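# Unfold a folding crate and latch its corners

## Task

Raise the folded crate lying on the floor so that each of its four walls stands upright and each of its four corner latches is engaged.

## Robot and tools

Robots: four i2rt Big YAM arms, arm1 to arm4, each with a five-finger right hand. Bases (scene frame, m; quat wxyz), each foot facing its own +x: arm1 (-0.356, +0.574, +0.307) (+0.773, +0.000, +0.001, -0.634); arm2 (-0.338, -0.572, +0.371) (+0.782, +0.002, +0.008, +0.623); arm3 (+0.324, +0.565, +0.337) (+0.645, -0.003, +0.007, -0.765); arm4 (+0.344, -0.572, +0.332) (+0.644, -0.003, +0.003, +0.765). Reach is about 1.07 m from the joint-1 axis. Scene frame: metres, origin on the floor, +z up.

Hand point: 0.045 m ahead of the palm, fixed to it. Its +z runs along straight fingers, +y comes out of the palm, +x crosses the palm away from the thumb. Straight fingertips sit about 0.06-0.07 m past the point along +z and 0.06 m toward -y. A wrist bracket on the little-finger side juts out and can strike things. With joints 1, 5, 6 at 0 and the hand level and forward, the palm is down and the thumb left. Wrist cameras sit on the little-finger side looking at the hand point; near joint6_rad -1.3 the image is upright and the palm faces right.

move: one action for any subset of arm1, arm2, arm3, arm4, each given its own object; all parts start together. Per arm:
- joints: absolute targets by name. joint1_rad -2.879..2.879 (base yaw, positive counter-clockwise from above); joint2_rad 0..3.141 (shoulder, up/forward when rising); joint3_rad 0..3.019 (elbow, opens when rising); joint4_rad -1.692..1.57 (pitch, positive lifts fingers); joint5_rad -1.57..1.57 (sideways, positive to arm's right); joint6_rad -2.094..2.094 (roll, positive clockwise seen from behind). Hand keys, unitless -1..1 absolute: hand_little, hand_ring, hand_middle, hand_index, hand_thumb_bend (+1 straight, -1 curled), hand_thumb_turn (+1 beside palm, -1 opposite fingers); settings hand_force_limit (-1..1, about 0 to 10 N, 15 N for thumb motors) and hand_speed (-0.96..1; full speed from +0.48; start values are 0 and -0.8). Joints under their own timing can swing wide and hit hard.
- target: one absolute pose list of 7 numbers [x, y, z, qw, qx, qy, qz] for the hand point in the scene frame; the hand follows a straight path from its current hand_target. With target, joints may contain only the hand_ keys. speed: top path speed, 0.002..4.3 m/s, default 0.25 (turn rate up to twice that in rad/s). Paths of one action end together, stop after 10 s, ignore obstacles, lag and may overshoot, worst near full stretch.
- min_time_s: 0.1..8 s, the shortest duration for that arm's joint motions.
- cameras: names from arm1_cam_wrist, arm2_cam_wrist, arm3_cam_wrist, arm4_cam_wrist, cam_high, cam_low, or all; [] gives none; unknown names void the call. An empty move returns full state and all images.

wait: seconds 0..10, optional cameras; sends nothing new. zoom_image: camera plus region [x0, y0, x1, y1] in pixels from the top-left, at most 504 by 504, only on the newest images. show_instructions: shows the reference pages, no arguments. finished_scene: optional scene 1; irreversible, and the crate must stay set up unaided.

Results: "move" lists arms sent a motion; "pictures" gives image order; "as last shown" marks an uncommanded arm whose status lines read "not commanded". "hand" is the measured hand pose (can be off at long reach); hand_target is the pose the held joint targets imply. joint_positions includes the hand motors and both settings. Joint velocities (rad/s, arm joints only) say "within noise" when still. Joint torques include offsets and noise; numbers 3 and 4 wrap at ±28 N m. hand_stopped_by gives six words (little, ring, middle, index, thumb_bend, thumb_turn): moving, target, force, stalled, fault. The *_load_n values are fingertip force in N, positive when pushed open; a lost grip shows as load near 0.

Stops: off_target means resting short of target, maybe still pushing. A hand counts as arrived within 1 cm and 2 degrees. time_out: a joint did not finish; on_its_own shows what it still pushes toward. "joint command not followed" or "pose unreachable" means a safety check is withholding targets; not_followed drops a hand target. After a refused call or a stop, the later move/wait/finished_scene calls in that reply are skipped. Small moves may not start. Arms left out can still be driving to older targets.

Fingers: a motor starts only when its target changes by at least 0.002, then locks on arrival or when load hits hand_force_limit. To grip harder, raise the limit and send a more-closed target; to release, send a more-open one. Close at hand_speed -0.94 or below for gentle grips. Thumb turned in (-1) wraps objects 0.035-0.065 m thick; handles down to about 0.025 m work.

Avoid: any firm contact between two robots (it can end the scene), including closing a hand on another's fingers; the safety check may not prevent hands or wrist cameras meeting. The arms keep pushing after contact, so avoid hard pushes, slams, dropping or releasing moving parts, and overloading fingers. Stretched or straining arms heat motors: MOTOR HOT appears at 85 °C; at 100 °C an OVER-TEMPERATURE FAULT drops that arm for 30-60 s, after which keys marked limit_stop_at_motor_heat must be resent. The scene keeps running while you deliberate, holding the last command.

Each tool is called after "Emit:" by a JSON object that holds its "name" and its "arguments", one argument or row to a line.

Reference images:

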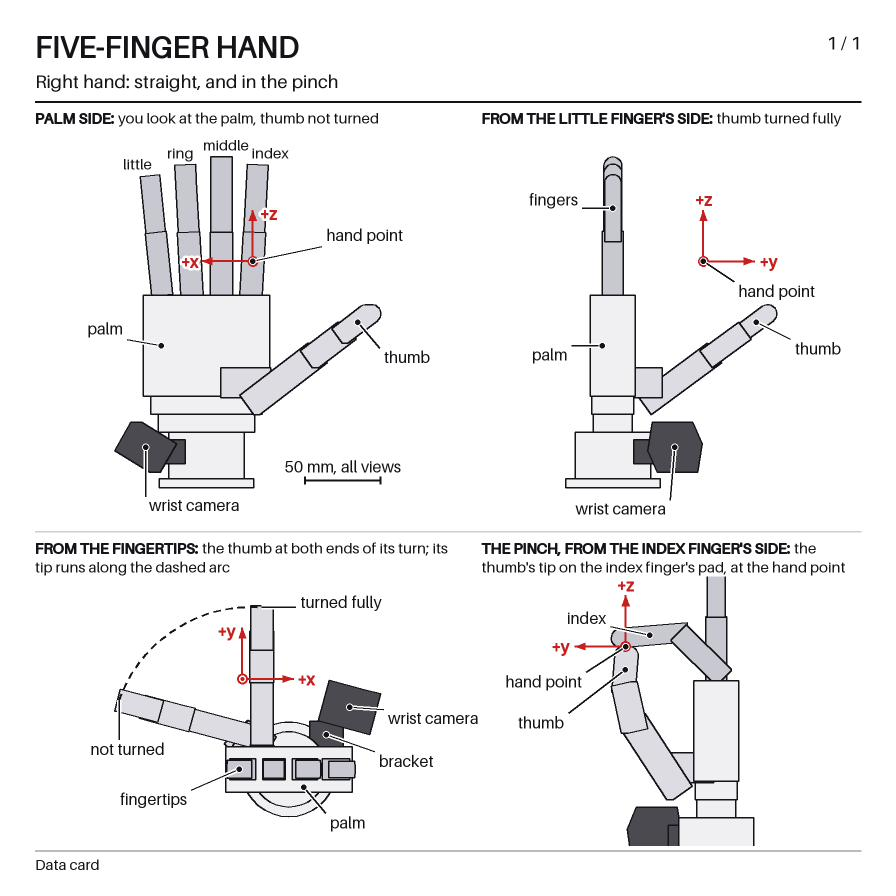

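## Session

Emit:
{"name": "move", "arguments": {

}}

Scene clock: 0.00 s.
Joint torques (N m): no reading
Motor temperatures (°C): arm1=[28 35 33 31 31 28] | arm2=[30 31 31 29 32 29] | arm3=[31 34 28 29 31 29] | arm4=[32 31 29 29 30 29]
Heat: arm1: hottest joint2_rad 35 °C; arm2: hottest joint5_rad 32 °C; arm3: hottest joint2_rad 34 °C; arm4: hottest joint1_rad 32 °C.
Joint velocities: within noise
arm1.joint_positions: joint1_rad=+0.086 joint2_rad=+0.649 joint3_rad=+1.430 joint4_rad=-1.633 joint5_rad=-0.218 joint6_rad=-1.318 hand_little=+1.000 hand_ring=+1.000 hand_middle=+1.000 hand_index=+1.000 hand_thumb_turn=+1.000 hand_thumb_bend=+1.000 hand_force_limit=+0.000 hand_speed=-0.800
arm1.joint_status: not commanded
arm1.hand_stopped_by: target,target,target,target,target,target
arm1.little_load_n: 0.0
arm1.ring_load_n: 0.0
arm1.middle_load_n: 0.0
arm1.index_load_n: -0.5
arm1.thumb_bend_load_n: 0.0
arm1.thumb_turn_load_n: 0.0
arm1.hand: x=-0.3134 y=+0.3994 z=+0.7535 quat_wxyz=(+0.085, +0.694, -0.621, +0.354) (m; scene frame)
arm1.hand_target: x=-0.3133 y=+0.3990 z=+0.7616 quat_wxyz=(+0.090, +0.692, -0.617, +0.362) (m; scene frame)
arm1.hand_status: not commanded
arm2.joint_positions: joint1_rad=+0.133 joint2_rad=+0.587 joint3_rad=+1.353 joint4_rad=-1.409 joint5_rad=+0.095 joint6_rad=-1.025 hand_little=+1.000 hand_ring=+1.000 hand_middle=+1.000 hand_index=+1.000 hand_thumb_turn=+1.000 hand_thumb_bend=+1.000 hand_force_limit=+0.000 hand_speed=-0.800
arm2.joint_status: not commanded
arm2.hand_stopped_by: target,target,target,target,target,target
arm2.little_load_n: 0.0
arm2.ring_load_n: 0.0
arm2.middle_load_n: 0.0
arm2.index_load_n: 0.0
arm2.thumb_bend_load_n: 0.0
arm2.thumb_turn_load_n: 0.0
arm2.hand: x=-0.2592 y=-0.3782 z=+0.8263 quat_wxyz=(-0.357, +0.811, +0.381, +0.265) (m; scene frame)
arm2.hand_target: x=-0.2591 y=-0.3783 z=+0.8365 quat_wxyz=(-0.367, +0.806, +0.378, +0.271) (m; scene frame)
arm2.hand_status: not commanded
arm3.joint_positions: joint1_rad=+0.411 joint2_rad=+0.600 joint3_rad=+1.501 joint4_rad=-1.172 joint5_rad=+0.099 joint6_rad=-1.182 hand_little=+1.000 hand_ring=+1.000 hand_middle=+1.000 hand_index=+1.000 hand_thumb_turn=+1.000 hand_thumb_bend=+1.000 hand_force_limit=+0.000 hand_speed=-0.800
arm3.joint_status: not commanded
arm3.hand_stopped_by: target,target,target,target,target,target
arm3.little_load_n: 0.0
arm3.ring_load_n: 0.0
arm3.middle_load_n: 0.0
arm3.index_load_n: 0.0
arm3.thumb_bend_load_n: 0.0
arm3.thumb_turn_load_n: 0.0
arm3.hand: x=+0.3238 y=+0.3289 z=+0.9150 quat_wxyz=(+0.312, +0.501, -0.621, +0.516) (m; scene frame)
arm3.hand_target: x=+0.3233 y=+0.3312 z=+0.9234 quat_wxyz=(+0.315, +0.497, -0.617, +0.523) (m; scene frame)
arm3.hand_status: not commanded
arm4.joint_positions: joint1_rad=+0.459 joint2_rad=+0.625 joint3_rad=+1.415 joint4_rad=-1.201 joint5_rad=-0.136 joint6_rad=-0.860 hand_little=+1.000 hand_ring=+1.000 hand_middle=+1.000 hand_index=+1.000 hand_thumb_turn=+1.000 hand_thumb_bend=+1.000 hand_force_limit=+0.000 hand_speed=-0.800
arm4.joint_status: not commanded
arm4.hand_stopped_by: target,target,target,target,target,target
arm4.little_load_n: 0.0
arm4.ring_load_n: 0.0
arm4.middle_load_n: 0.0
arm4.index_load_n: 0.0
arm4.thumb_bend_load_n: 0.0
arm4.thumb_turn_load_n: 0.0
arm4.hand: x=+0.1980 y=-0.3696 z=+0.8436 quat_wxyz=(-0.547, +0.590, +0.593, +0.005) (m; scene frame)
arm4.hand_target: x=+0.1989 y=-0.3708 z=+0.8539 quat_wxyz=(-0.557, +0.585, +0.590, +0.006) (m; scene frame)
arm4.hand_status: not commanded
pictures: arm1_cam_wrist, arm2_cam_wrist, arm3_cam_wrist, arm4_cam_wrist, cam_high, cam_low
Images, in order (width x height): arm1_cam_wrist 672x504, arm2_cam_wrist 672x504, arm3_cam_wrist 672x504, arm4_cam_wrist 672x504, cam_high 896x504, cam_low 896x504.

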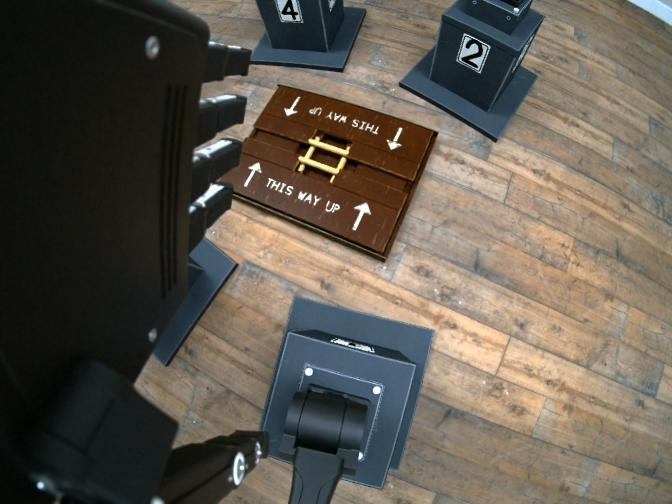

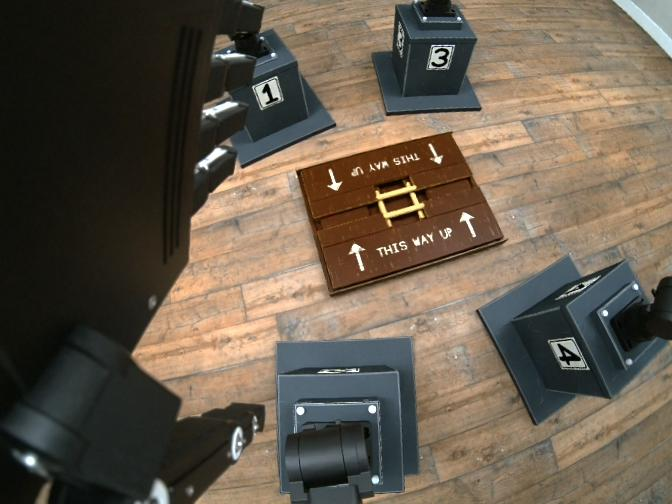

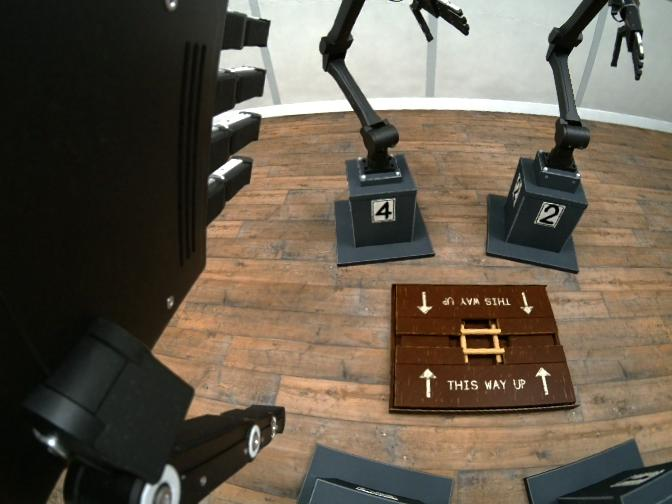

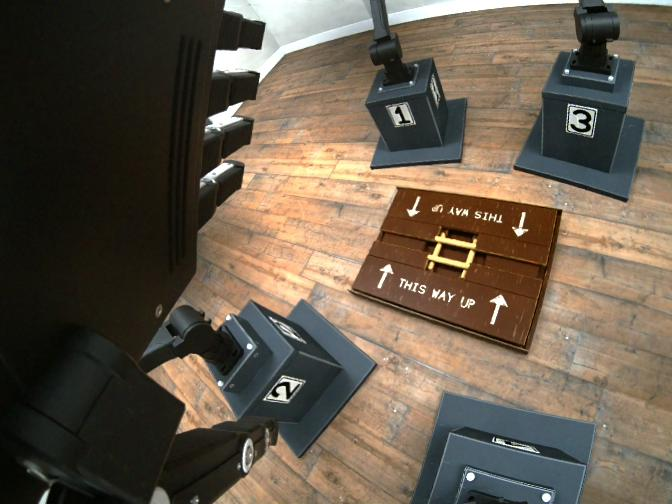

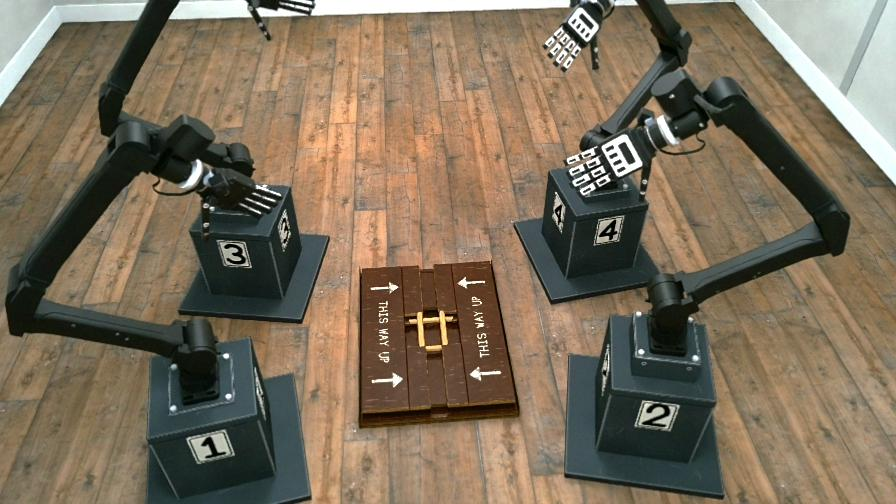

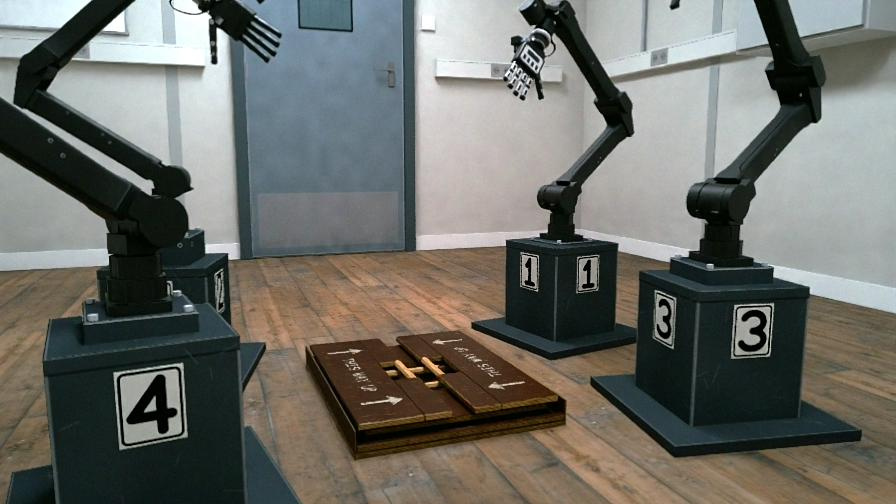

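Emit:
{"name": "zoom_image", "arguments": {
  "camera": "cam_high",
  "region": [340, 240, 540, 440]
}}

Emit:
{"name": "zoom_image", "arguments": {
  "camera": "cam_low",
  "region": [290, 310, 590, 480]
}}

Emit:
{"name": "zoom_image", "arguments": {
  "camera": "arm2_cam_wrist",
  "region": [280, 120, 520, 300]
}}

Emit:
{"name": "zoom_image", "arguments": {
  "camera": "arm3_cam_wrist",
  "region": [370, 260, 610, 440]
}}

Scaled by 2.520 from the camera's image (finer frame: 1280x720).

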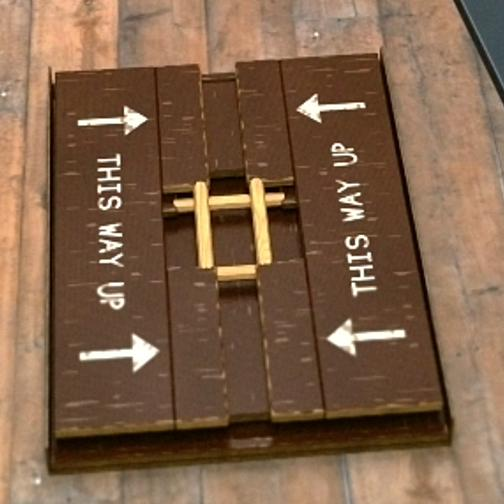

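Scaled by 1.680 from the camera's image (finer frame: 1280x720).

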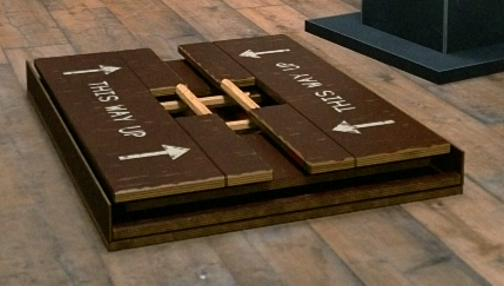

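Scaled by 2.100 from the camera's image (finer frame: 960x720).

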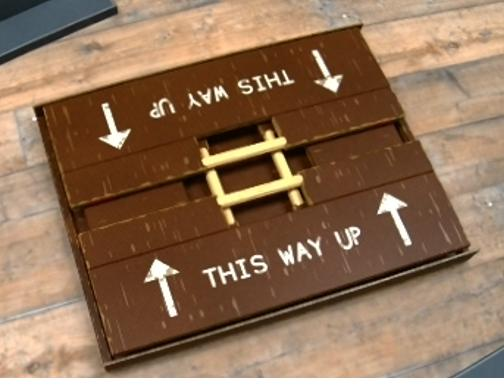

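Scaled by 2.100 from the camera's image (finer frame: 960x720).

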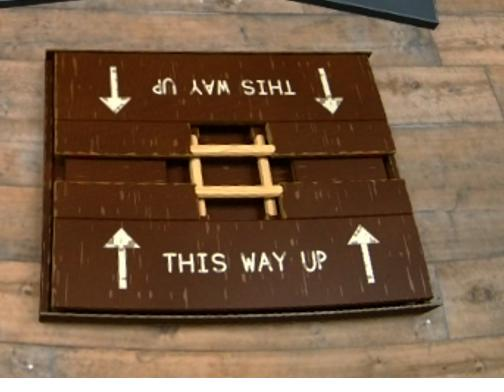

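Emit:
{"name": "move", "arguments": {
  "arm3": {"target": [0.036, 0.06, 0.36, 0, 0, 1, 0], "speed": 0.3, "joints": {"hand_speed": 0.4}},
  "cameras": ["arm3_cam_wrist", "cam_high", "cam_low"]
}}

Scene clock: 62.80 s.
Joint torques (N m): arm1=[1.03 3.96 8.23 1.48 -0.15 0] | arm2=[0.56 2.32 10.44 1.77 0.21 0.02] | arm3=[-1.38 -20.54 10.95 -0.43 0.04 0.11] | arm4=[0.97 3.78 10.56 2.07 -0.06 -0.12]
Motor temperatures (°C): arm1=[28 35 40 31 31 28] | arm2=[29 31 35 30 32 29] | arm3=[31 34 32 29 31 29] | arm4=[32 31 37 30 30 29]
Heat: arm1: hottest joint3_rad 40 °C; arm2: hottest joint3_rad 35 °C; arm3: hottest joint2_rad 34 °C; arm4: hottest joint3_rad 37 °C.
move: arm3 off_target
Joint velocities: within noise
arm1, arm2, arm4: as last shown
arm1.index_load_n: 0.0
arm3.joint_positions: joint1_rad=-0.339 joint2_rad=+2.140 joint3_rad=+1.800 joint4_rad=-1.244 joint5_rad=-0.015 joint6_rad=-0.526 hand_little=+1.000 hand_ring=+1.000 hand_middle=+1.000 hand_index=+1.000 hand_thumb_turn=+1.000 hand_thumb_bend=+1.000 hand_force_limit=+0.000 hand_speed=+0.400
arm3.joint_status: all done
arm3.hand_stopped_by: target,target,target,target,target,target
arm3.little_load_n: 0.0
arm3.ring_load_n: 0.0
arm3.middle_load_n: 0.0
arm3.index_load_n: 0.0
arm3.thumb_bend_load_n: 0.0
arm3.thumb_turn_load_n: 0.0
arm3.hand: x=+0.0450 y=+0.0661 z=+0.3552 quat_wxyz=(-0.004, +0.009, -1.000, -0.005)
arm3.hand_target: x=+0.0361 y=+0.0603 z=+0.3601 quat_wxyz=(+0.000, +0.000, -1.000, +0.000)
arm3.hand_status: off_target (0.012 m and 1.2 deg from the pose sent, 0.681 m and 103.2 deg at the start)
Images, in order (width x height): arm3_cam_wrist 672x504, cam_high 896x504, cam_low 896x504.

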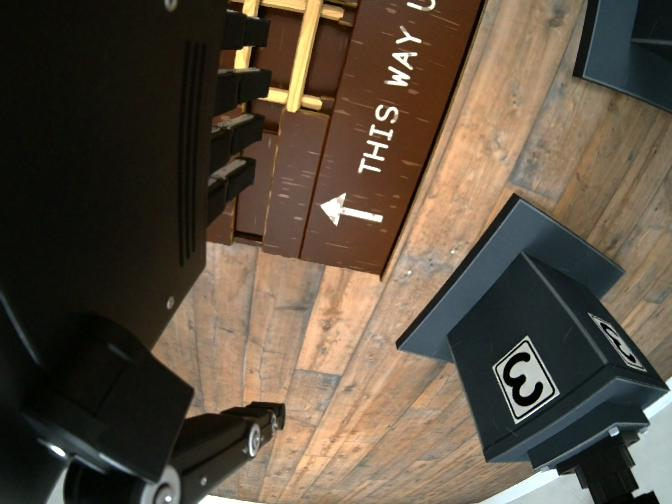

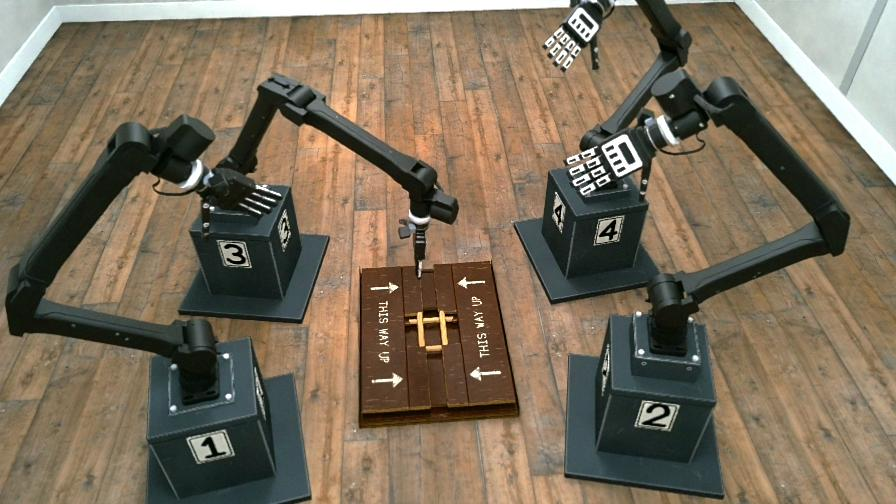

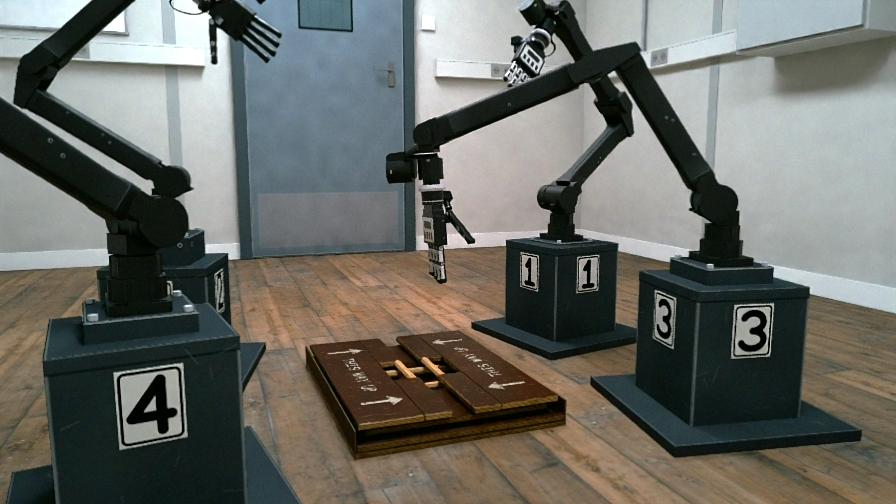

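Emit:
{"name": "zoom_image", "arguments": {
  "camera": "arm3_cam_wrist",
  "region": [200, 0, 500, 300]
}}

Emit:
{"name": "zoom_image", "arguments": {
  "camera": "cam_high",
  "region": [390, 250, 490, 370]
}}

Scaled by 1.680 from the camera's image (finer frame: 960x720).

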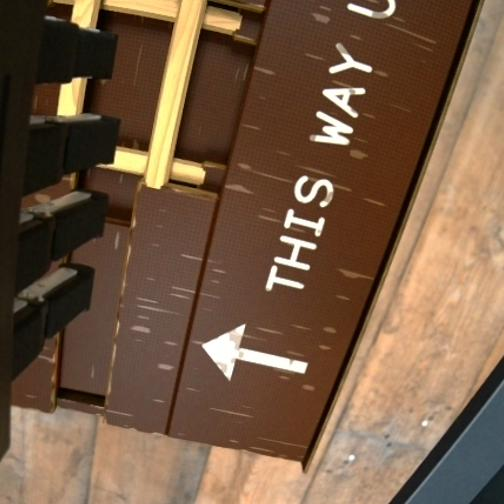

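Scaled by 4.200 from the camera's image (finer frame: 1280x720).

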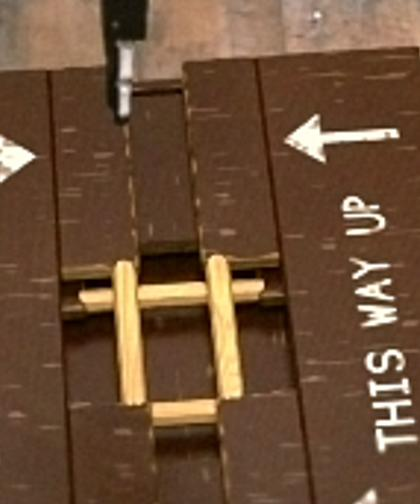

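Emit:
{"name": "move", "arguments": {
  "arm3": {"target": [-0.08, 0.10, 0.40, 0, 0, 1, 0], "speed": 0.3},
  "cameras": ["arm3_cam_wrist", "cam_high"]
}}

Emit:
{"name": "zoom_image", "arguments": {
  "camera": "arm3_cam_wrist",
  "region": [200, 0, 600, 400]
}}

Scene clock: 73.27 s.
Joint torques (N m): arm1=[1.08 4.07 8.2 1.47 -0.15 0] | arm2=[-0.15 2.2 10.43 1.81 0.25 -0.01] | arm3=[0.44 -21.77 11.52 -0.54 -0.03 -0.07] | arm4=[0.97 3.72 10.55 2.04 -0.06 -0.12]
Motor temperatures (°C): arm1=[28 35 40 31 31 28] | arm2=[29 31 35 30 31 29] | arm3=[31 36 35 29 31 29] | arm4=[32 31 37 30 30 29]
Heat: arm1: hottest joint3_rad 40 °C; arm2: hottest joint3_rad 35 °C; arm3: hottest joint2_rad 36 °C; arm4: hottest joint3_rad 37 °C.
move: arm3 done
Joint velocities: within noise
arm1, arm2, arm4: as last shown
arm3.joint_positions: joint1_rad=-0.535 joint2_rad=+2.205 joint3_rad=+2.026 joint4_rad=-1.402 joint5_rad=-0.013 joint6_rad=-0.688 hand_little=+1.000 hand_ring=+1.000 hand_middle=+1.000 hand_index=+1.000 hand_thumb_turn=+1.000 hand_thumb_bend=+1.000 hand_force_limit=+0.000 hand_speed=+0.400
arm3.joint_status: not commanded
arm3.hand_stopped_by: target,target,target,target,target,target
arm3.little_load_n: 0.0
arm3.ring_load_n: 0.0
arm3.middle_load_n: 0.0
arm3.index_load_n: 0.0
arm3.thumb_bend_load_n: 0.0
arm3.thumb_turn_load_n: 0.0
arm3.hand: x=-0.0782 y=+0.1099 z=+0.3987 quat_wxyz=(-0.002, -0.009, -1.000, -0.003)
arm3.hand_target: x=-0.0798 y=+0.1002 z=+0.3999 quat_wxyz=(+0.000, +0.000, -1.000, +0.000)
arm3.hand_status: done (0.010 m and 1.0 deg from the pose sent, 0.137 m and 1.2 deg at the start)
Images, in order (width x height): arm3_cam_wrist 672x504, cam_high 896x504.

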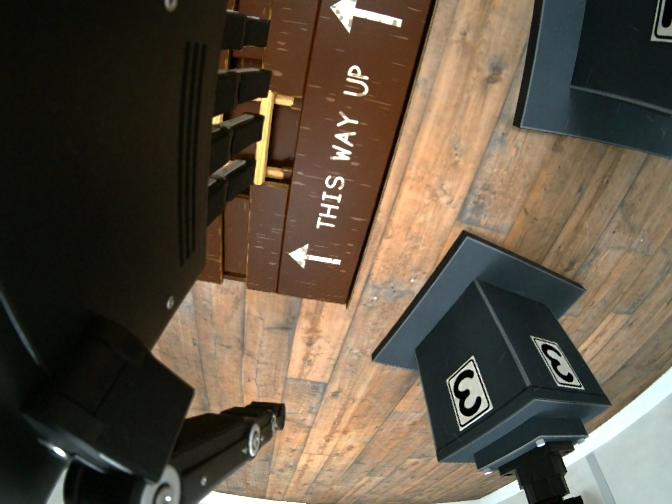

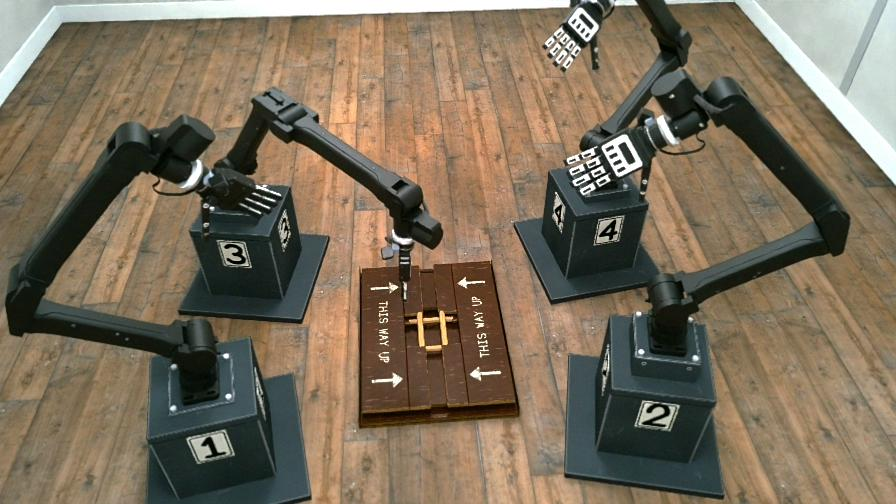

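Scaled by 1.260 from the camera's image (finer frame: 960x720).

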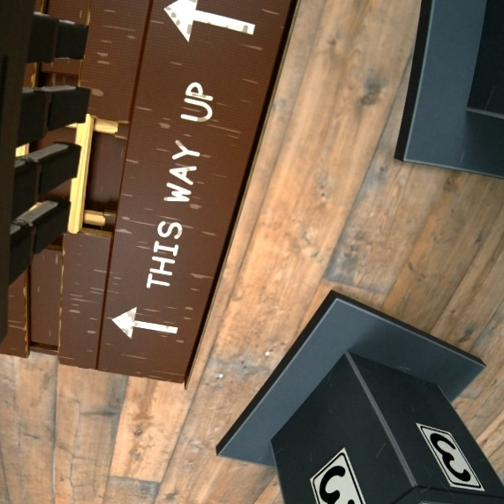

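Emit:
{"name": "move", "arguments": {
  "arm3": {"target": [-0.001, 0.069, 0.18, 0.0150, -0.0363, 0.9232, -0.3824], "speed": 0.3, "joints": {"hand_speed": 0.4, "hand_little": -1, "hand_ring": 0.5, "hand_middle": 0.5, "hand_index": 0.5}},
  "cameras": ["all"]
}}

Emit:
{"name": "zoom_image", "arguments": {
  "camera": "cam_high",
  "region": [340, 200, 540, 440]
}}

Emit:
{"name": "zoom_image", "arguments": {
  "camera": "arm3_cam_wrist",
  "region": [200, 0, 600, 400]
}}

Emit:
{"name": "zoom_image", "arguments": {
  "camera": "cam_low",
  "region": [290, 210, 590, 480]
}}

Scene clock: 168.43 s.
Joint torques (N m): arm1=[1.03 3.96 8.21 1.48 -0.15 0] | arm2=[0.26 2.26 10.39 1.74 0.25 0.01] | arm3=[-1.44 -17.79 5.27 1.37 -0.54 0.11] | arm4=[1.03 3.78 10.55 2.07 -0.07 -0.11]
Motor temperatures (°C): arm1=[28 35 41 31 31 28] | arm2=[29 31 37 29 31 29] | arm3=[31 46 39 28 30 29] | arm4=[32 31 40 30 30 29]
Heat: arm1: hottest joint3_rad 41 °C; arm2: hottest joint3_rad 37 °C; arm3: hottest joint2_rad 46 °C; arm4: hottest joint3_rad 40 °C.
move: arm3 done
Joint velocities: within noise
arm1, arm2, arm4: as last shown
arm3.joint_positions: joint1_rad=-0.549 joint2_rad=+2.167 joint3_rad=+1.183 joint4_rad=+0.011 joint5_rad=-0.546 joint6_rad=-0.639 hand_little=-1.000 hand_ring=+0.500 hand_middle=+0.500 hand_index=+0.500 hand_thumb_turn=+1.000 hand_thumb_bend=+1.000 hand_force_limit=+0.000 hand_speed=+0.400
arm3.joint_status: all done
arm3.hand_stopped_by: target,target,target,target,target,target
arm3.little_load_n: 0.0
arm3.ring_load_n: 0.0
arm3.middle_load_n: 0.0
arm3.index_load_n: 0.0
arm3.thumb_bend_load_n: 0.0
arm3.thumb_turn_load_n: -0.5
arm3.hand: x=+0.0051 y=+0.0657 z=+0.1849 quat_wxyz=(-0.017, +0.045, -0.924, +0.380)
arm3.hand_target: x=-0.0009 y=+0.0692 z=+0.1801 quat_wxyz=(-0.015, +0.036, -0.923, +0.382)
arm3.hand_status: done (0.008 m and 1.1 deg from the pose sent, 0.236 m and 45.6 deg at the start)
pictures: arm1_cam_wrist, arm2_cam_wrist, arm3_cam_wrist, arm4_cam_wrist, cam_high, cam_low
Images, in order (width x height): arm1_cam_wrist 672x504, arm2_cam_wrist 672x504, arm3_cam_wrist 672x504, arm4_cam_wrist 672x504, cam_high 896x504, cam_low 896x504.

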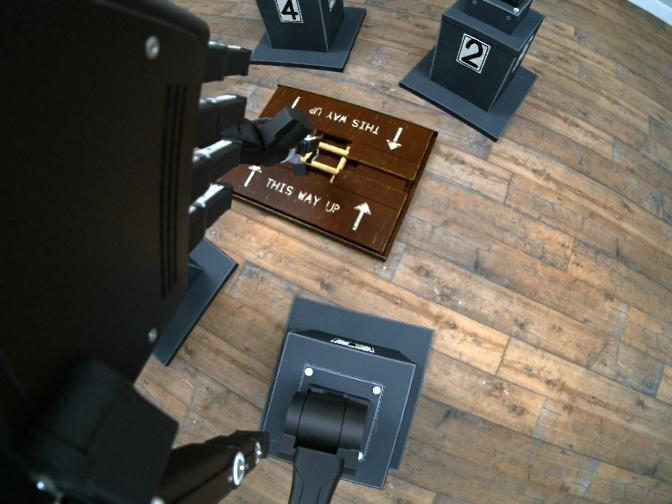

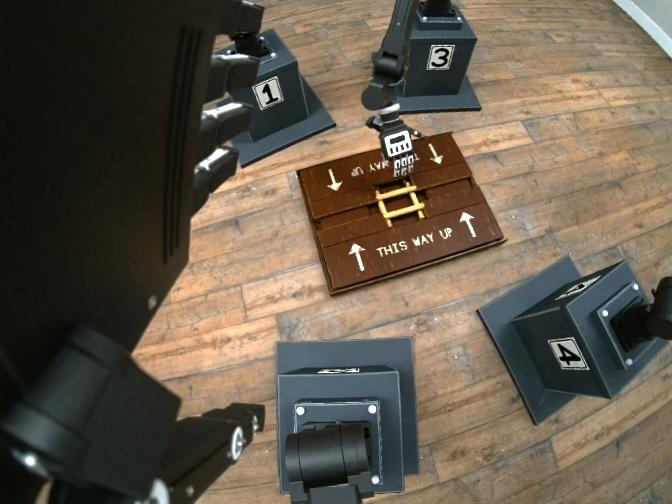

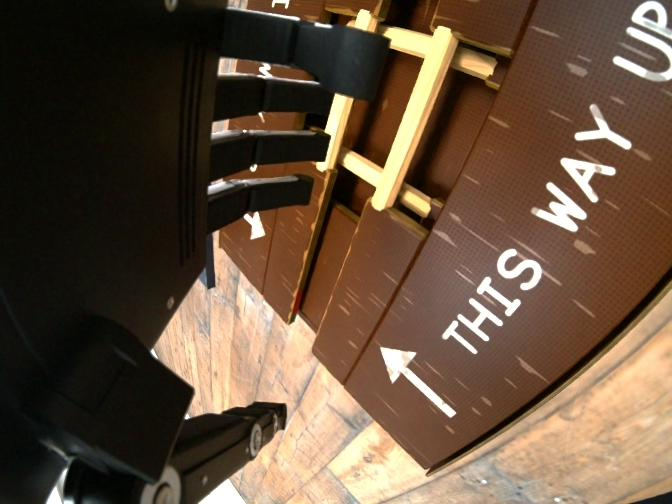

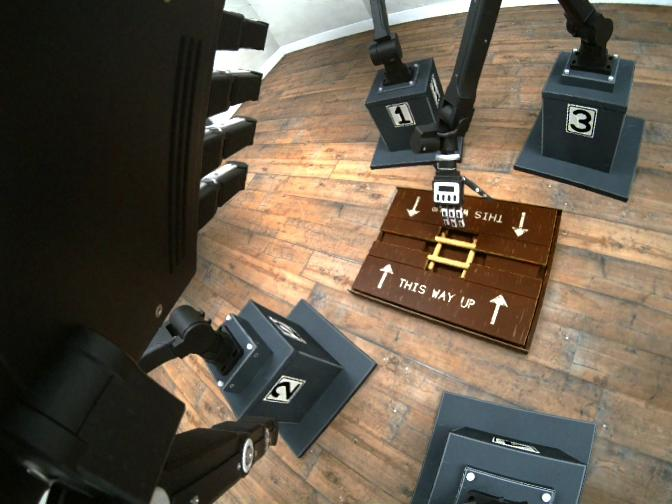

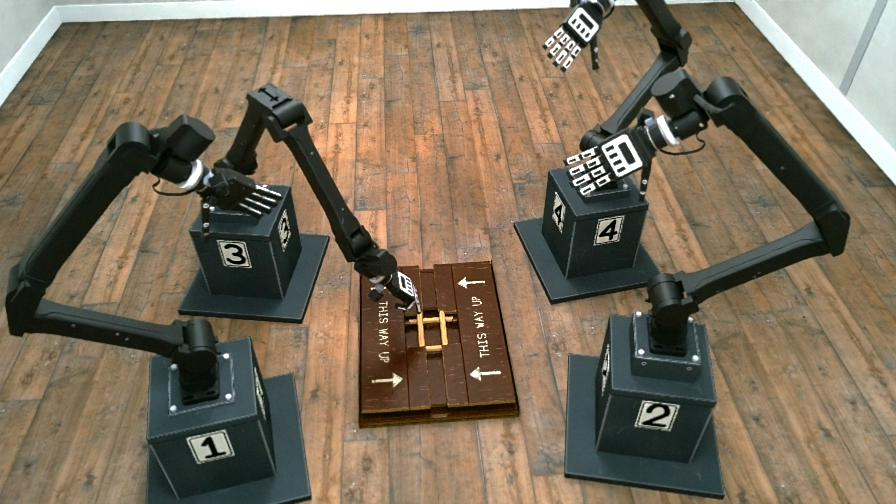

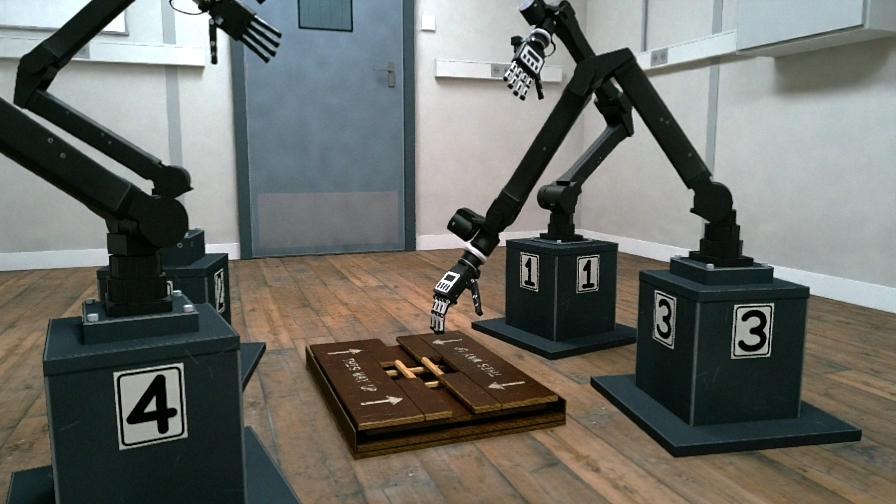

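Scaled by 2.100 from the camera's image (finer frame: 1280x720).

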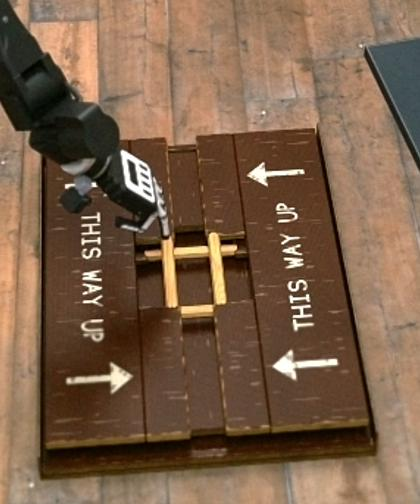

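Scaled by 1.260 from the camera's image (finer frame: 960x720).

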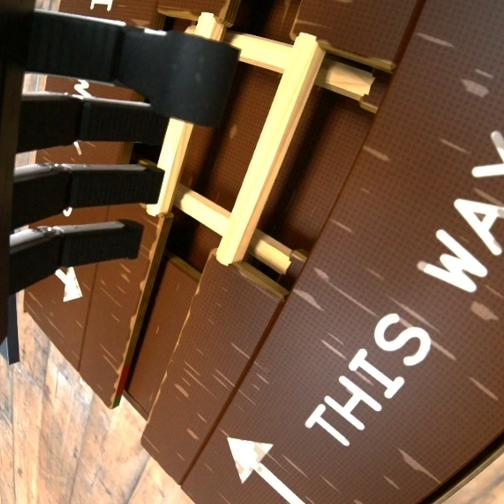

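Scaled by 1.680 from the camera's image (finer frame: 1280x720).

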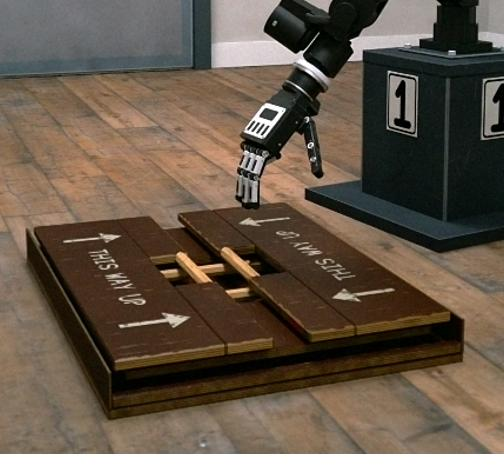

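Emit:
{"name": "zoom_image", "arguments": {
  "camera": "cam_high",
  "region": [120, 290, 320, 490]
}}

Emit:
{"name": "zoom_image", "arguments": {
  "camera": "cam_high",
  "region": [560, 270, 760, 470]
}}

Emit:
{"name": "zoom_image", "arguments": {
  "camera": "cam_high",
  "region": [170, 130, 340, 300]
}}

Emit:
{"name": "zoom_image", "arguments": {
  "camera": "cam_high",
  "region": [510, 110, 680, 280]
}}

Scaled by 2.520 from the camera's image (finer frame: 1280x720).

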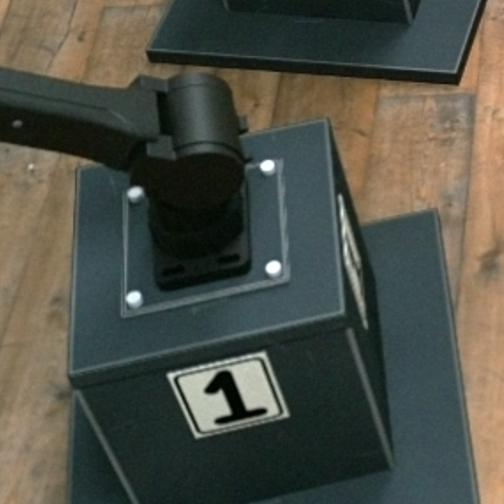

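Scaled by 2.520 from the camera's image (finer frame: 1280x720).

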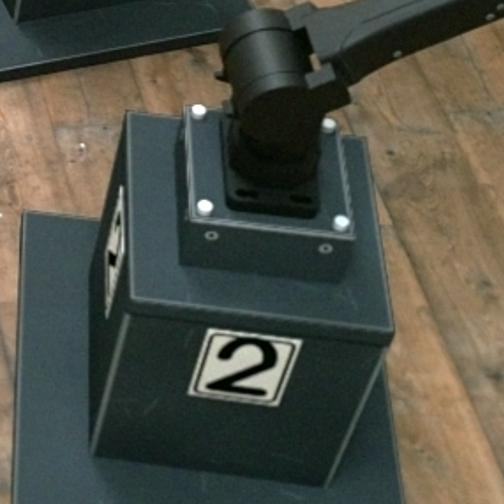

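Scaled by 2.965 from the camera's image (finer frame: 1280x720).

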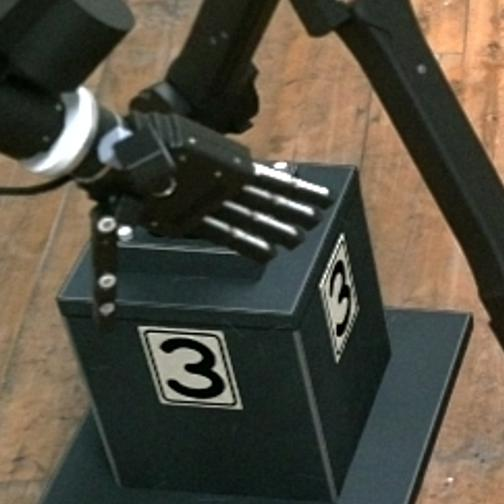

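Scaled by 2.965 from the camera's image (finer frame: 1280x720).

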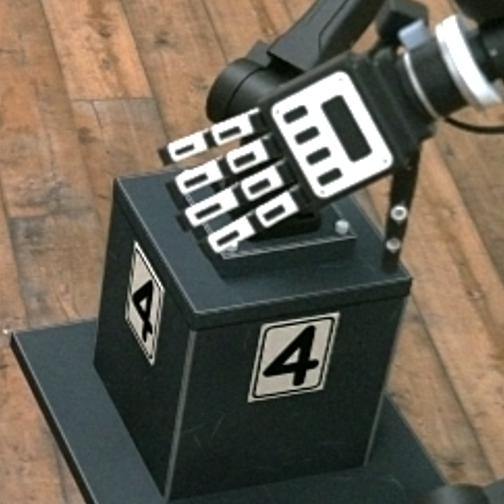

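Emit:
{"name": "move", "arguments": {
  "arm3": {"target": [0.008, 0.0365, 0.11, 0, 0, 0.9239, -0.3827], "speed": 0.2},
  "cameras": ["arm3_cam_wrist", "cam_high", "cam_low"]
}}

Emit:
{"name": "zoom_image", "arguments": {
  "camera": "arm3_cam_wrist",
  "region": [200, 0, 600, 400]
}}

Emit:
{"name": "zoom_image", "arguments": {
  "camera": "cam_low",
  "region": [350, 260, 500, 410]
}}

Emit:
{"name": "zoom_image", "arguments": {
  "camera": "cam_high",
  "region": [380, 260, 500, 380]
}}

Scene clock: 237.13 s.
Joint torques (N m): arm1=[1.08 4.13 8.21 1.5 -0.15 -0.01] | arm2=[-0.26 2.43 10.54 1.77 0.23 0.03] | arm3=[0.5 -18.61 6.32 1.47 -0.22 0.12] | arm4=[1.03 3.72 10.58 2.06 -0.07 -0.12]
Motor temperatures (°C): arm1=[28 34 42 31 31 28] | arm2=[29 31 38 29 31 29] | arm3=[30 43 35 28 31 29] | arm4=[31 31 41 29 30 28]
Heat: arm1: hottest joint3_rad 42 °C; arm2: hottest joint3_rad 38 °C; arm3: hottest joint2_rad 43 °C; arm4: hottest joint3_rad 41 °C.
move: arm3 off_target
Joint velocities: within noise
arm1, arm2, arm4: as last shown
arm3.joint_positions: joint1_rad=-0.514 joint2_rad=+2.341 joint3_rad=+1.231 joint4_rad=+0.181 joint5_rad=-0.470 joint6_rad=-0.512 hand_little=-1.000 hand_ring=+0.500 hand_middle=+0.500 hand_index=+0.500 hand_thumb_turn=+1.000 hand_thumb_bend=+1.000 hand_force_limit=+0.000 hand_speed=+0.400
arm3.joint_status: not commanded
arm3.hand_stopped_by: target,target,target,target,target,target
arm3.little_load_n: 0.0
arm3.ring_load_n: 0.0
arm3.middle_load_n: 0.0
arm3.index_load_n: 0.0
arm3.thumb_bend_load_n: 0.0
arm3.thumb_turn_load_n: 0.0
arm3.hand: x=+0.0092 y=+0.0492 z=+0.1107 quat_wxyz=(-0.004, -0.004, -0.927, +0.375)
arm3.hand_target: x=+0.0083 y=+0.0368 z=+0.1102 quat_wxyz=(+0.000, +0.000, -0.924, +0.383)
arm3.hand_status: off_target (0.013 m and 1.2 deg from the pose sent, 0.080 m and 5.5 deg at the start)
arm4.ring_load_n: -0.5
Images, in order (width x height): arm3_cam_wrist 672x504, cam_high 896x504, cam_low 896x504.

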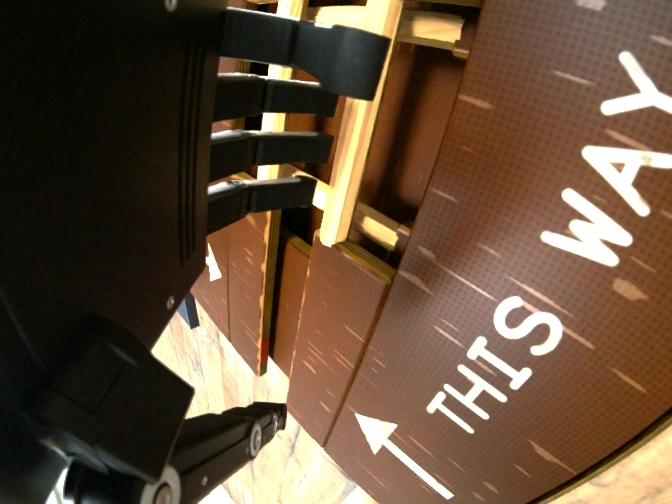

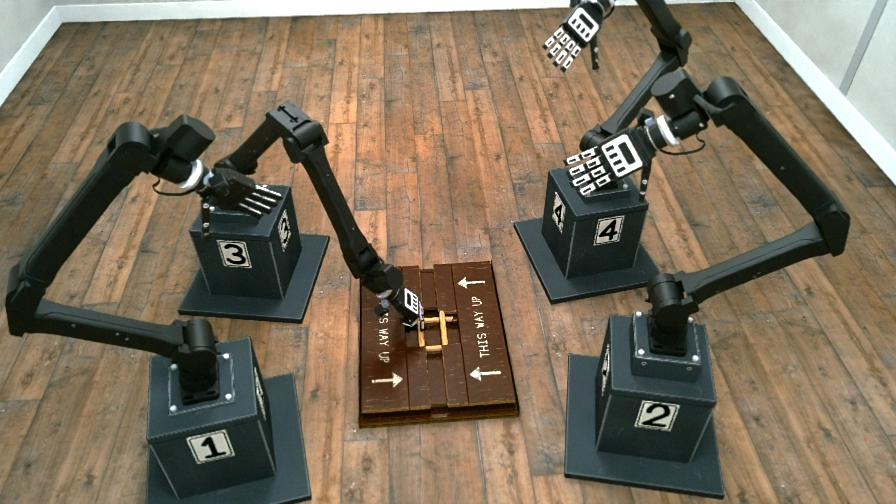

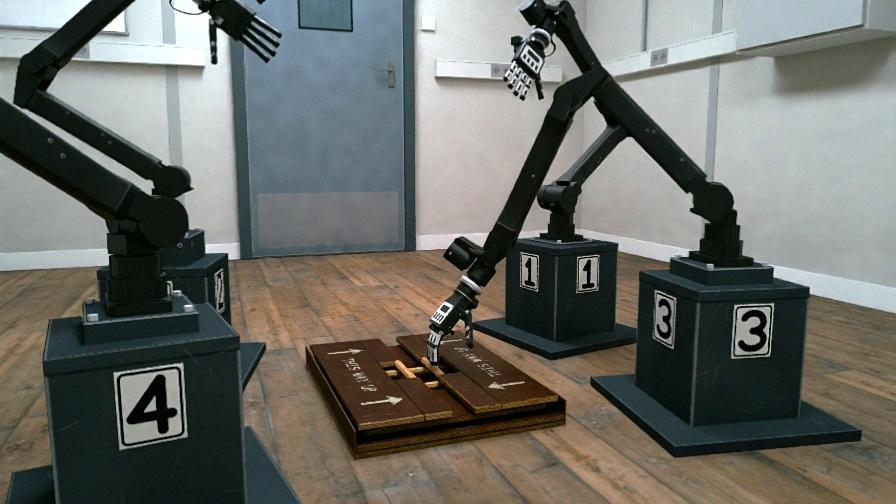

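Scaled by 1.260 from the camera's image (finer frame: 960x720).

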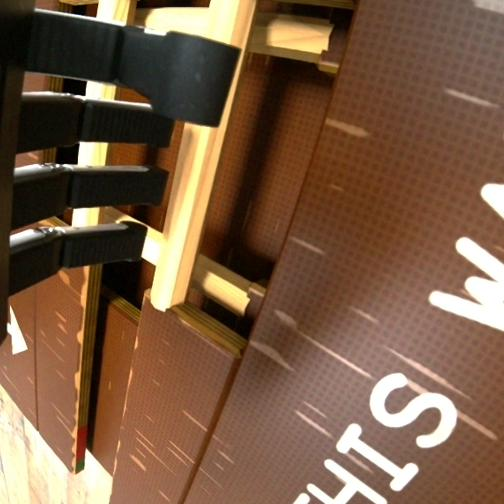

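Scaled by 3.360 from the camera's image (finer frame: 1280x720).

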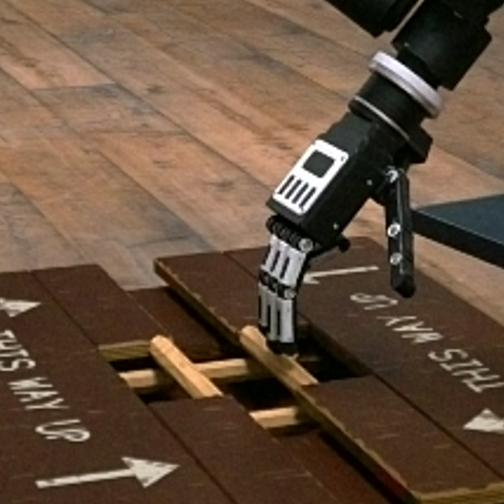

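Scaled by 4.200 from the camera's image (finer frame: 1280x720).

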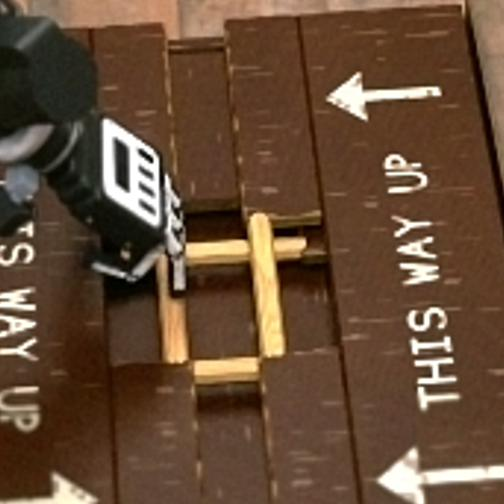

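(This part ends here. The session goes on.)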